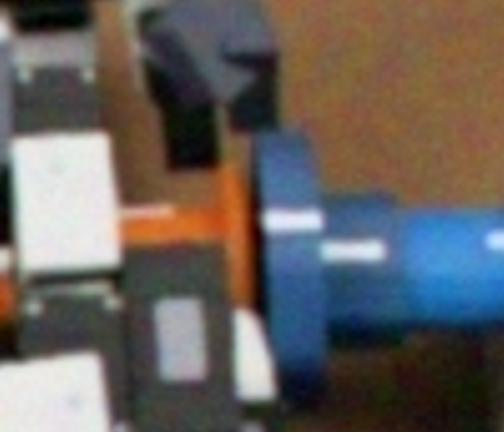

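wait:
  seconds: 0.1
  cameras: ["arm2_cam_wrist"]

zoom_image:
  camera: "arm2_cam_wrist"
  region: [380, 90, 500, 270]

zoom_image:
  camera: "arm2_cam_wrist"
  region: [420, 270, 560, 480]

Scene clock: 2059.20 s.
Joint torques (N m): arm1=[0.91 -10.93 10.18 0.94 -0.02 0.07] | arm2=[4.37 -22.48 6.15 2.62 2.7 -0.24] | arm3=[-0.73 -28.1 7.08 -0.36 -1.24 -0.21] | arm4=[-1.38 2.78 8.2 2.67 0.23 -0.04]
Motor temperatures (°C): arm1=[24 30 40 27 27 26] | arm2=[26 45 32 28 55 25] | arm3=[28 55 43 28 31 28] | arm4=[28 27 39 26 25 25]
Heat: arm1: hottest joint3_rad 40 °C; arm2: hottest joint5_rad 55 °C; arm3: hottest joint2_rad 55 °C; arm4: hottest joint3_rad 39 °C.
Joint velocities: within noise
arm1.joint_positions: joint1_rad=+0.061 joint2_rad=+1.737 joint3_rad=+0.909 joint4_rad=-0.624 joint5_rad=-0.003 joint6_rad=+0.025 hand_index_mcp=+0.121 hand_index_abd=+0.001 hand_index_pip=-0.396 hand_index_dip=+1.000 hand_middle_mcp=+0.122 hand_middle_abd=+0.001 hand_middle_pip=-0.385 hand_middle_dip=+1.000 hand_ring_mcp=-0.901 hand_ring_abd=+0.030 hand_ring_pip=-0.136 hand_ring_dip=+0.264 hand_thumb_cmc=-0.660 hand_thumb_axl=+0.678 hand_thumb_mcp=-0.067 hand_thumb_ipl=+0.188 hand_current_limit=+0.750 hand_speed=-0.700
arm1.joint_status: not commanded
arm1.hand_state: blocked,goal,blocked,goal,blocked,goal,blocked,goal,goal,blocked,goal,goal,goal,goal,blocked,goal
arm1.index_mcp_current_ma: 315
arm1.index_abd_current_ma: 2
arm1.index_pip_current_ma: 129
arm1.index_dip_current_ma: 0
arm1.middle_mcp_current_ma: 319
arm1.middle_abd_current_ma: 2
arm1.middle_pip_current_ma: 175
arm1.middle_dip_current_ma: 0
arm1.ring_mcp_current_ma: -3
arm1.ring_abd_current_ma: 95
arm1.ring_pip_current_ma: 46
arm1.ring_dip_current_ma: 13
arm1.thumb_cmc_current_ma: 0
arm1.thumb_axl_current_ma: 0
arm1.thumb_mcp_current_ma: 402
arm1.thumb_ipl_current_ma: 97
arm1.hand_goal_index_mcp: 0.050
arm1.hand_goal_index_abd: 0.000
arm1.hand_goal_index_pip: -0.430
arm1.hand_goal_index_dip: 1.000
arm1.hand_goal_middle_mcp: 0.050
arm1.hand_goal_middle_abd: 0.000
arm1.hand_goal_middle_pip: -0.430
arm1.hand_goal_middle_dip: 1.000
arm1.hand_goal_ring_mcp: -0.900
arm1.hand_goal_ring_abd: 0.000
arm1.hand_goal_ring_pip: -0.150
arm1.hand_goal_ring_dip: 0.260
arm1.hand_goal_thumb_cmc: -0.660
arm1.hand_goal_thumb_axl: 0.678
arm1.hand_goal_thumb_mcp: -0.140
arm1.hand_goal_thumb_ipl: 0.168
arm1.hand: x=+0.0030 y=+0.0290 z=+0.7966 quat_wxyz=(+0.060, +0.998, +0.011, +0.007) (m; scene frame)
arm1.hand_target: x=-0.0003 y=+0.0006 z=+0.8191 quat_wxyz=(+0.088, +0.996, +0.005, +0.008) (m; scene frame)
arm1.hand_status: off_target (0.037 m and 3.3 deg from the pose sent, 0.043 m and 3.3 deg at the start)
arm2.joint_positions: joint1_rad=+0.281 joint2_rad=+2.431 joint3_rad=+1.773 joint4_rad=+0.608 joint5_rad=+0.330 joint6_rad=+0.026 hand_index_mcp=+0.768 hand_index_abd=+0.001 hand_index_pip=+0.581 hand_index_dip=+0.697 hand_middle_mcp=+0.763 hand_middle_abd=+0.001 hand_middle_pip=+0.577 hand_middle_dip=+0.696 hand_ring_mcp=+0.763 hand_ring_abd=+0.001 hand_ring_pip=+0.577 hand_ring_dip=+0.696 hand_thumb_cmc=+0.760 hand_thumb_axl=-0.414 hand_thumb_mcp=+0.257 hand_thumb_ipl=+0.178 hand_current_limit=+0.780 hand_speed=-0.600
arm2.joint_status: not commanded
arm2.hand_state: goal,goal,goal,goal,goal,goal,goal,goal,goal,goal,goal,goal,blocked,goal,blocked,goal
arm2.index_mcp_current_ma: 5
arm2.index_abd_current_ma: 0
arm2.index_pip_current_ma: 1
arm2.index_dip_current_ma: 0
arm2.middle_mcp_current_ma: 2
arm2.middle_abd_current_ma: 0
arm2.middle_pip_current_ma: 0
arm2.middle_dip_current_ma: 0
arm2.ring_mcp_current_ma: 2
arm2.ring_abd_current_ma: 0
arm2.ring_pip_current_ma: 0
arm2.ring_dip_current_ma: 0
arm2.thumb_cmc_current_ma: 43
arm2.thumb_axl_current_ma: -6
arm2.thumb_mcp_current_ma: 26
arm2.thumb_ipl_current_ma: 3
arm2.hand_goal_index_mcp: 0.754
arm2.hand_goal_index_abd: 0.000
arm2.hand_goal_index_pip: 0.576
arm2.hand_goal_index_dip: 0.696
arm2.hand_goal_middle_mcp: 0.754
arm2.hand_goal_middle_abd: 0.000
arm2.hand_goal_middle_pip: 0.576
arm2.hand_goal_middle_dip: 0.696
arm2.hand_goal_ring_mcp: 0.754
arm2.hand_goal_ring_abd: 0.000
arm2.hand_goal_ring_pip: 0.576
arm2.hand_goal_ring_dip: 0.696
arm2.hand_goal_thumb_cmc: 0.714
arm2.hand_goal_thumb_axl: -0.400
arm2.hand_goal_thumb_mcp: 0.230
arm2.hand_goal_thumb_ipl: 0.170
arm2.hand: x=-0.0234 y=-0.1664 z=+0.9247 quat_wxyz=(-0.476, -0.495, +0.527, +0.500) (m; scene frame)
arm2.hand_target: x=-0.0045 y=-0.1896 z=+0.9616 quat_wxyz=(-0.480, -0.479, +0.520, +0.518) (m; scene frame)
arm2.hand_status: not commanded
arm3.joint_positions: joint1_rad=-0.102 joint2_rad=+2.101 joint3_rad=+1.825 joint4_rad=+0.236 joint5_rad=-0.075 joint6_rad=+1.912 hand_index_mcp=-0.418 hand_index_abd=+0.000 hand_index_pip=-0.678 hand_index_dip=-0.098 hand_middle_mcp=-0.420 hand_middle_abd=+0.000 hand_middle_pip=-0.678 hand_middle_dip=-0.098 hand_ring_mcp=-0.418 hand_ring_abd=+0.000 hand_ring_pip=-0.679 hand_ring_dip=-0.098 hand_thumb_cmc=+0.691 hand_thumb_axl=-0.438 hand_thumb_mcp=+0.264 hand_thumb_ipl=+0.182 hand_current_limit=+0.780 hand_speed=-0.300
arm3.joint_status: not commanded
arm3.hand_state: goal,goal,goal,goal,goal,goal,goal,goal,goal,goal,goal,goal,blocked,goal,goal,goal
arm3.index_mcp_current_ma: 4
arm3.index_abd_current_ma: 0
arm3.index_pip_current_ma: 3
arm3.index_dip_current_ma: 4
arm3.middle_mcp_current_ma: 0
arm3.middle_abd_current_ma: 0
arm3.middle_pip_current_ma: 2
arm3.middle_dip_current_ma: 4
arm3.ring_mcp_current_ma: 4
arm3.ring_abd_current_ma: 0
arm3.ring_pip_current_ma: 2
arm3.ring_dip_current_ma: 4
arm3.thumb_cmc_current_ma: -63
arm3.thumb_axl_current_ma: -61
arm3.thumb_mcp_current_ma: 10
arm3.thumb_ipl_current_ma: 4
arm3.hand_goal_index_mcp: -0.420
arm3.hand_goal_index_abd: 0.000
arm3.hand_goal_index_pip: -0.680
arm3.hand_goal_index_dip: -0.100
arm3.hand_goal_middle_mcp: -0.420
arm3.hand_goal_middle_abd: 0.000
arm3.hand_goal_middle_pip: -0.680
arm3.hand_goal_middle_dip: -0.100
arm3.hand_goal_ring_mcp: -0.420
arm3.hand_goal_ring_abd: 0.000
arm3.hand_goal_ring_pip: -0.680
arm3.hand_goal_ring_dip: -0.100
arm3.hand_goal_thumb_cmc: 0.714
arm3.hand_goal_thumb_axl: -0.420
arm3.hand_goal_thumb_mcp: 0.260
arm3.hand_goal_thumb_ipl: 0.180
arm3.hand: x=+0.0231 y=-0.1606 z=+0.9826 quat_wxyz=(-0.108, +0.710, -0.135, +0.682) (m; scene frame)
arm3.hand_target: x=-0.0005 y=-0.1702 z=+1.0116 quat_wxyz=(-0.111, +0.718, -0.135, +0.674) (m; scene frame)
arm3.hand_status: not commanded
arm4.joint_positions: joint1_rad=+0.260 joint2_rad=+0.524 joint3_rad=+1.368 joint4_rad=-1.198 joint5_rad=+0.064 joint6_rad=+1.102 hand_index_mcp=+0.755 hand_index_abd=+0.001 hand_index_pip=+0.577 hand_index_dip=+0.696 hand_middle_mcp=+0.755 hand_middle_abd=+0.001 hand_middle_pip=+0.577 hand_middle_dip=+0.696 hand_ring_mcp=+0.756 hand_ring_abd=+0.001 hand_ring_pip=+0.577 hand_ring_dip=+0.696 hand_thumb_cmc=+0.715 hand_thumb_axl=+0.677 hand_thumb_mcp=+0.226 hand_thumb_ipl=+0.168 hand_current_limit=+0.400 hand_speed=-0.600
arm4.joint_status: not commanded
arm4.hand_state: goal,goal,goal,goal,goal,goal,goal,goal,goal,goal,goal,goal,goal,goal,goal,goal
arm4.index_mcp_current_ma: 0
arm4.index_abd_current_ma: 0
arm4.index_pip_current_ma: 0
arm4.index_dip_current_ma: 0
arm4.middle_mcp_current_ma: 0
arm4.middle_abd_current_ma: 0
arm4.middle_pip_current_ma: 0
arm4.middle_dip_current_ma: 0
arm4.ring_mcp_current_ma: 0
arm4.ring_abd_current_ma: 0
arm4.ring_pip_current_ma: 0
arm4.ring_dip_current_ma: 0
arm4.thumb_cmc_current_ma: 0
arm4.thumb_axl_current_ma: 0
arm4.thumb_mcp_current_ma: 0
arm4.thumb_ipl_current_ma: 0
arm4.hand_goal_index_mcp: 0.754
arm4.hand_goal_index_abd: 0.000
arm4.hand_goal_index_pip: 0.576
arm4.hand_goal_index_dip: 0.696
arm4.hand_goal_middle_mcp: 0.754
arm4.hand_goal_middle_abd: 0.000
arm4.hand_goal_middle_pip: 0.576
arm4.hand_goal_middle_dip: 0.696
arm4.hand_goal_ring_mcp: 0.754
arm4.hand_goal_ring_abd: 0.000
arm4.hand_goal_ring_pip: 0.576
arm4.hand_goal_ring_dip: 0.696
arm4.hand_goal_thumb_cmc: 0.714
arm4.hand_goal_thumb_axl: 0.678
arm4.hand_goal_thumb_mcp: 0.226
arm4.hand_goal_thumb_ipl: 0.168
arm4.hand: x=+0.0360 y=-0.3143 z=+1.4136 quat_wxyz=(-0.335, +0.346, +0.746, +0.459) (m; scene frame)
arm4.hand_target: x=+0.0370 y=-0.3183 z=+1.4262 quat_wxyz=(-0.342, +0.343, +0.739, +0.469) (m; scene frame)
arm4.hand_status: not commanded
wait: 0.10 s; at rest from the start
pictures: arm2_cam_wrist
camera_calibration:
arm2_cam_wrist: T_world_to_cam=[[0.011754, 0.818319, 0.574645, -0.358173], [0.762219, 0.364636, -0.534848, 0.530731], [-0.647212, 0.444292, -0.619452, 0.751993], [0, 0, 0, 1]] pos_world=[0.0863761, -0.234528, 0.955507]

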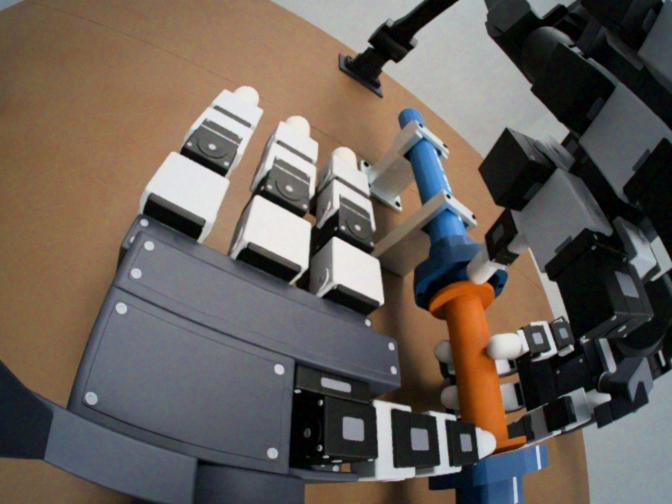

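Scaled by 2.800 from the camera's 672x504 image, which has a finer 960x720 frame.

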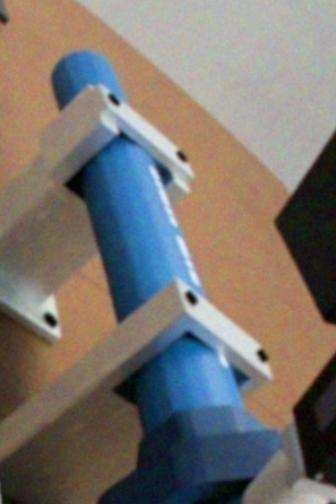

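Scaled by 2.400 from the camera's 672x504 image, which has a finer 960x720 frame.

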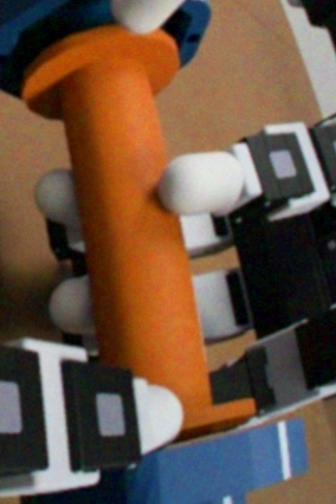

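move:
  arm1: {"target":[-0.0002,-0.006,0.8215,0.0874,0.99615,0.0035,0.0018],"speed":0.03}
  cameras: ["cam_high","arm2_cam_wrist","arm1_cam_wrist"]

zoom_image:
  camera: "cam_high"
  region: [200, 205, 246, 235]

zoom_image:
  camera: "cam_high"
  region: [200, 265, 246, 295]

zoom_image:
  camera: "arm2_cam_wrist"
  region: [410, 260, 510, 340]

zoom_image:
  camera: "arm2_cam_wrist"
  region: [420, 270, 560, 480]

zoom_image:
  camera: "arm1_cam_wrist"
  region: [500, 120, 672, 360]

Scene clock: 2112.53 s.
Joint torques (N m): arm1=[1.32 -11.05 10.59 0.98 0.12 0.08] | arm2=[4.72 -22.42 6.13 2.61 2.66 -0.23] | arm3=[-0.56 -28.22 7.08 -0.36 -1.22 -0.24] | arm4=[-1.14 3.02 8.21 2.84 0.19 -0.1]
Motor temperatures (°C): arm1=[24 30 40 27 27 26] | arm2=[26 46 32 29 56 25] | arm3=[28 55 43 28 31 28] | arm4=[28 27 39 26 25 25]
Heat: arm1: hottest joint3_rad 40 °C; arm2: hottest joint5_rad 56 °C; arm3: hottest joint2_rad 55 °C; arm4: hottest joint3_rad 39 °C.
move: arm1 off_target
Joint velocities: within noise
arm1.joint_positions: joint1_rad=+0.061 joint2_rad=+1.740 joint3_rad=+0.921 joint4_rad=-0.641 joint5_rad=+0.007 joint6_rad=+0.029 hand_index_mcp=+0.121 hand_index_abd=+0.001 hand_index_pip=-0.395 hand_index_dip=+1.000 hand_middle_mcp=+0.124 hand_middle_abd=+0.001 hand_middle_pip=-0.385 hand_middle_dip=+1.000 hand_ring_mcp=-0.901 hand_ring_abd=+0.030 hand_ring_pip=-0.136 hand_ring_dip=+0.264 hand_thumb_cmc=-0.660 hand_thumb_axl=+0.678 hand_thumb_mcp=-0.069 hand_thumb_ipl=+0.188 hand_current_limit=+0.750 hand_speed=-0.700
arm1.joint_status: not commanded
arm1.hand_state: blocked,goal,blocked,goal,blocked,goal,blocked,goal,goal,blocked,goal,goal,goal,goal,blocked,goal
arm1.index_mcp_current_ma: 315
arm1.index_abd_current_ma: 2
arm1.index_pip_current_ma: 133
arm1.index_dip_current_ma: 0
arm1.middle_mcp_current_ma: 327
arm1.middle_abd_current_ma: 2
arm1.middle_pip_current_ma: 175
arm1.middle_dip_current_ma: 0
arm1.ring_mcp_current_ma: -3
arm1.ring_abd_current_ma: 95
arm1.ring_pip_current_ma: 46
arm1.ring_dip_current_ma: 13
arm1.thumb_cmc_current_ma: 0
arm1.thumb_axl_current_ma: 0
arm1.thumb_mcp_current_ma: 395
arm1.thumb_ipl_current_ma: 97
arm1.hand_goal_index_mcp: 0.050
arm1.hand_goal_index_abd: 0.000
arm1.hand_goal_index_pip: -0.430
arm1.hand_goal_index_dip: 1.000
arm1.hand_goal_middle_mcp: 0.050
arm1.hand_goal_middle_abd: 0.000
arm1.hand_goal_middle_pip: -0.430
arm1.hand_goal_middle_dip: 1.000
arm1.hand_goal_ring_mcp: -0.900
arm1.hand_goal_ring_abd: 0.000
arm1.hand_goal_ring_pip: -0.150
arm1.hand_goal_ring_dip: 0.260
arm1.hand_goal_thumb_cmc: -0.660
arm1.hand_goal_thumb_axl: 0.678
arm1.hand_goal_thumb_mcp: -0.140
arm1.hand_goal_thumb_ipl: 0.168
arm1.hand: x=+0.0010 y=+0.0272 z=+0.7980 quat_wxyz=(+0.056, +0.998, +0.009, +0.002) (m; scene frame)
arm1.hand_target: x=-0.0002 y=-0.0040 z=+0.8228 quat_wxyz=(+0.088, +0.996, +0.004, +0.002) (m; scene frame)
arm1.hand_status: off_target (0.041 m and 3.7 deg from the pose sent, 0.043 m and 3.4 deg at the start)
arm2, arm3, arm4: as last shown
arm2.joint_positions: joint1_rad=+0.281 joint2_rad=+2.431 joint3_rad=+1.773 joint4_rad=+0.608 joint5_rad=+0.330 joint6_rad=+0.026 hand_index_mcp=+0.768 hand_index_abd=+0.001 hand_index_pip=+0.581 hand_index_dip=+0.697 hand_middle_mcp=+0.763 hand_middle_abd=+0.001 hand_middle_pip=+0.577 hand_middle_dip=+0.696 hand_ring_mcp=+0.763 hand_ring_abd=+0.001 hand_ring_pip=+0.577 hand_ring_dip=+0.696 hand_thumb_cmc=+0.760 hand_thumb_axl=-0.414 hand_thumb_mcp=+0.257 hand_thumb_ipl=+0.179 hand_current_limit=+0.780 hand_speed=-0.600
arm2.thumb_ipl_current_ma: 4
arm2.hand_target: x=-0.0045 y=-0.1896 z=+0.9615 quat_wxyz=(-0.480, -0.479, +0.520, +0.518) (m; scene frame)
pictures: arm1_cam_wrist, arm2_cam_wrist, cam_high
camera_calibration:
arm1_cam_wrist: T_world_to_cam=[[-0.761414, -0.647678, 0.0275971, 0.0305571], [-0.452968, 0.562001, 0.69208, -0.619789], [-0.463754, 0.514459, -0.721293, 0.68504], [0, 0, 0, 1]] pos_world=[0.0602121, 0.0156886, 0.922215]
arm2_cam_wrist: T_world_to_cam=[[0.011754, 0.818319, 0.574645, -0.358173], [0.762219, 0.364636, -0.534848, 0.530731], [-0.647212, 0.444292, -0.619452, 0.751993], [0, 0, 0, 1]] pos_world=[0.0863761, -0.234528, 0.955507]

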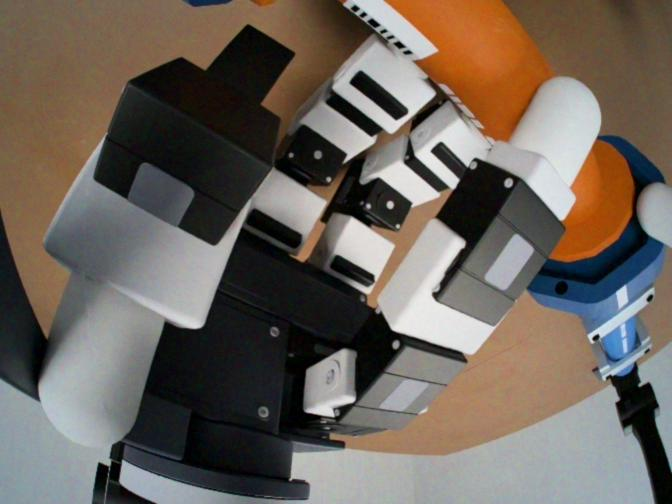

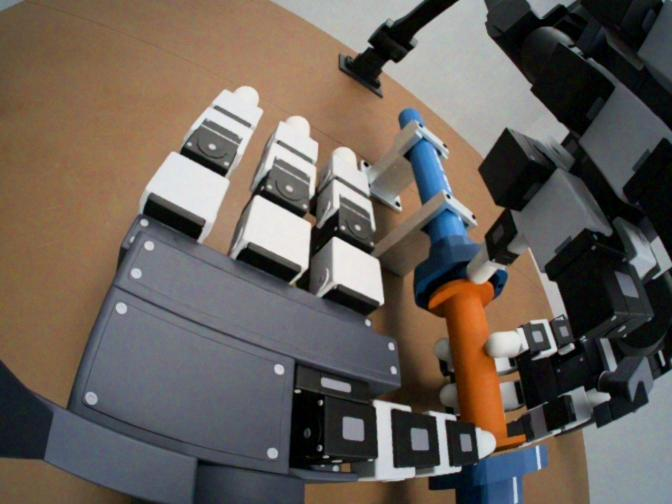

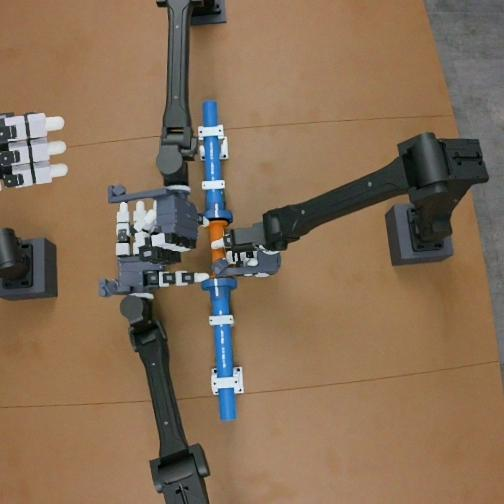

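Scaled by 10.957 from the camera's 504x504 image, which has a finer 720x720 frame.

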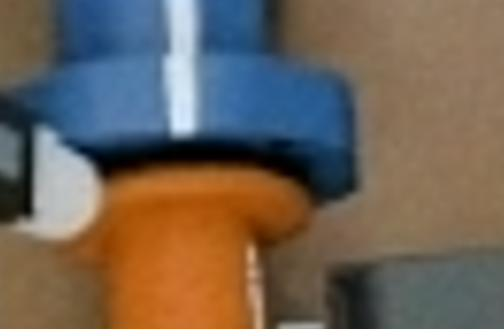

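Scaled by 10.957 from the camera's 504x504 image, which has a finer 720x720 frame.

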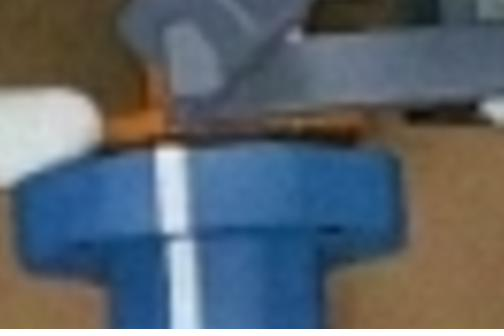

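Scaled by 5.040 from the camera's 672x504 image, which has a finer 960x720 frame.

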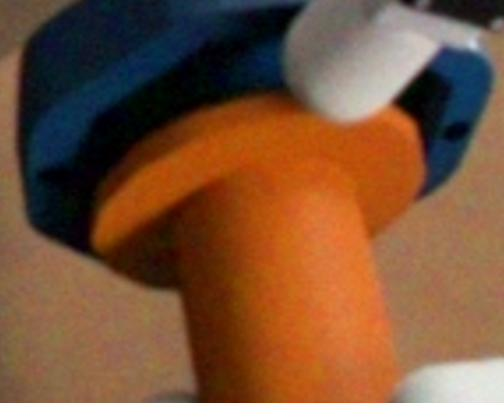

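Scaled by 2.400 from the camera's 672x504 image, which has a finer 960x720 frame.

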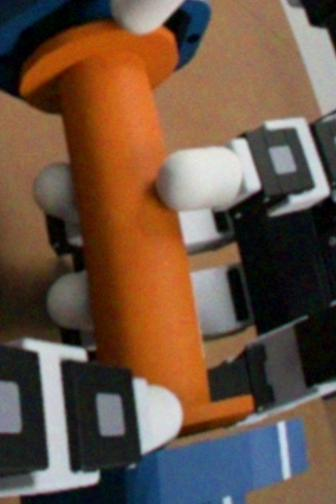

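Scaled by 2.100 from the camera's 672x504 image, which has a finer 960x720 frame.

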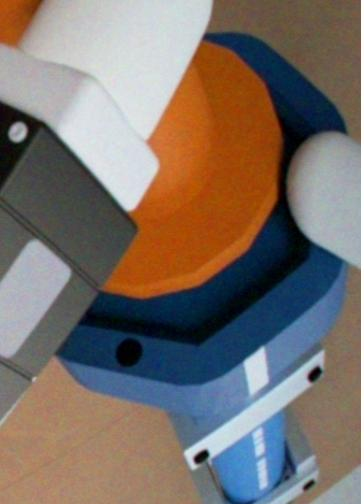

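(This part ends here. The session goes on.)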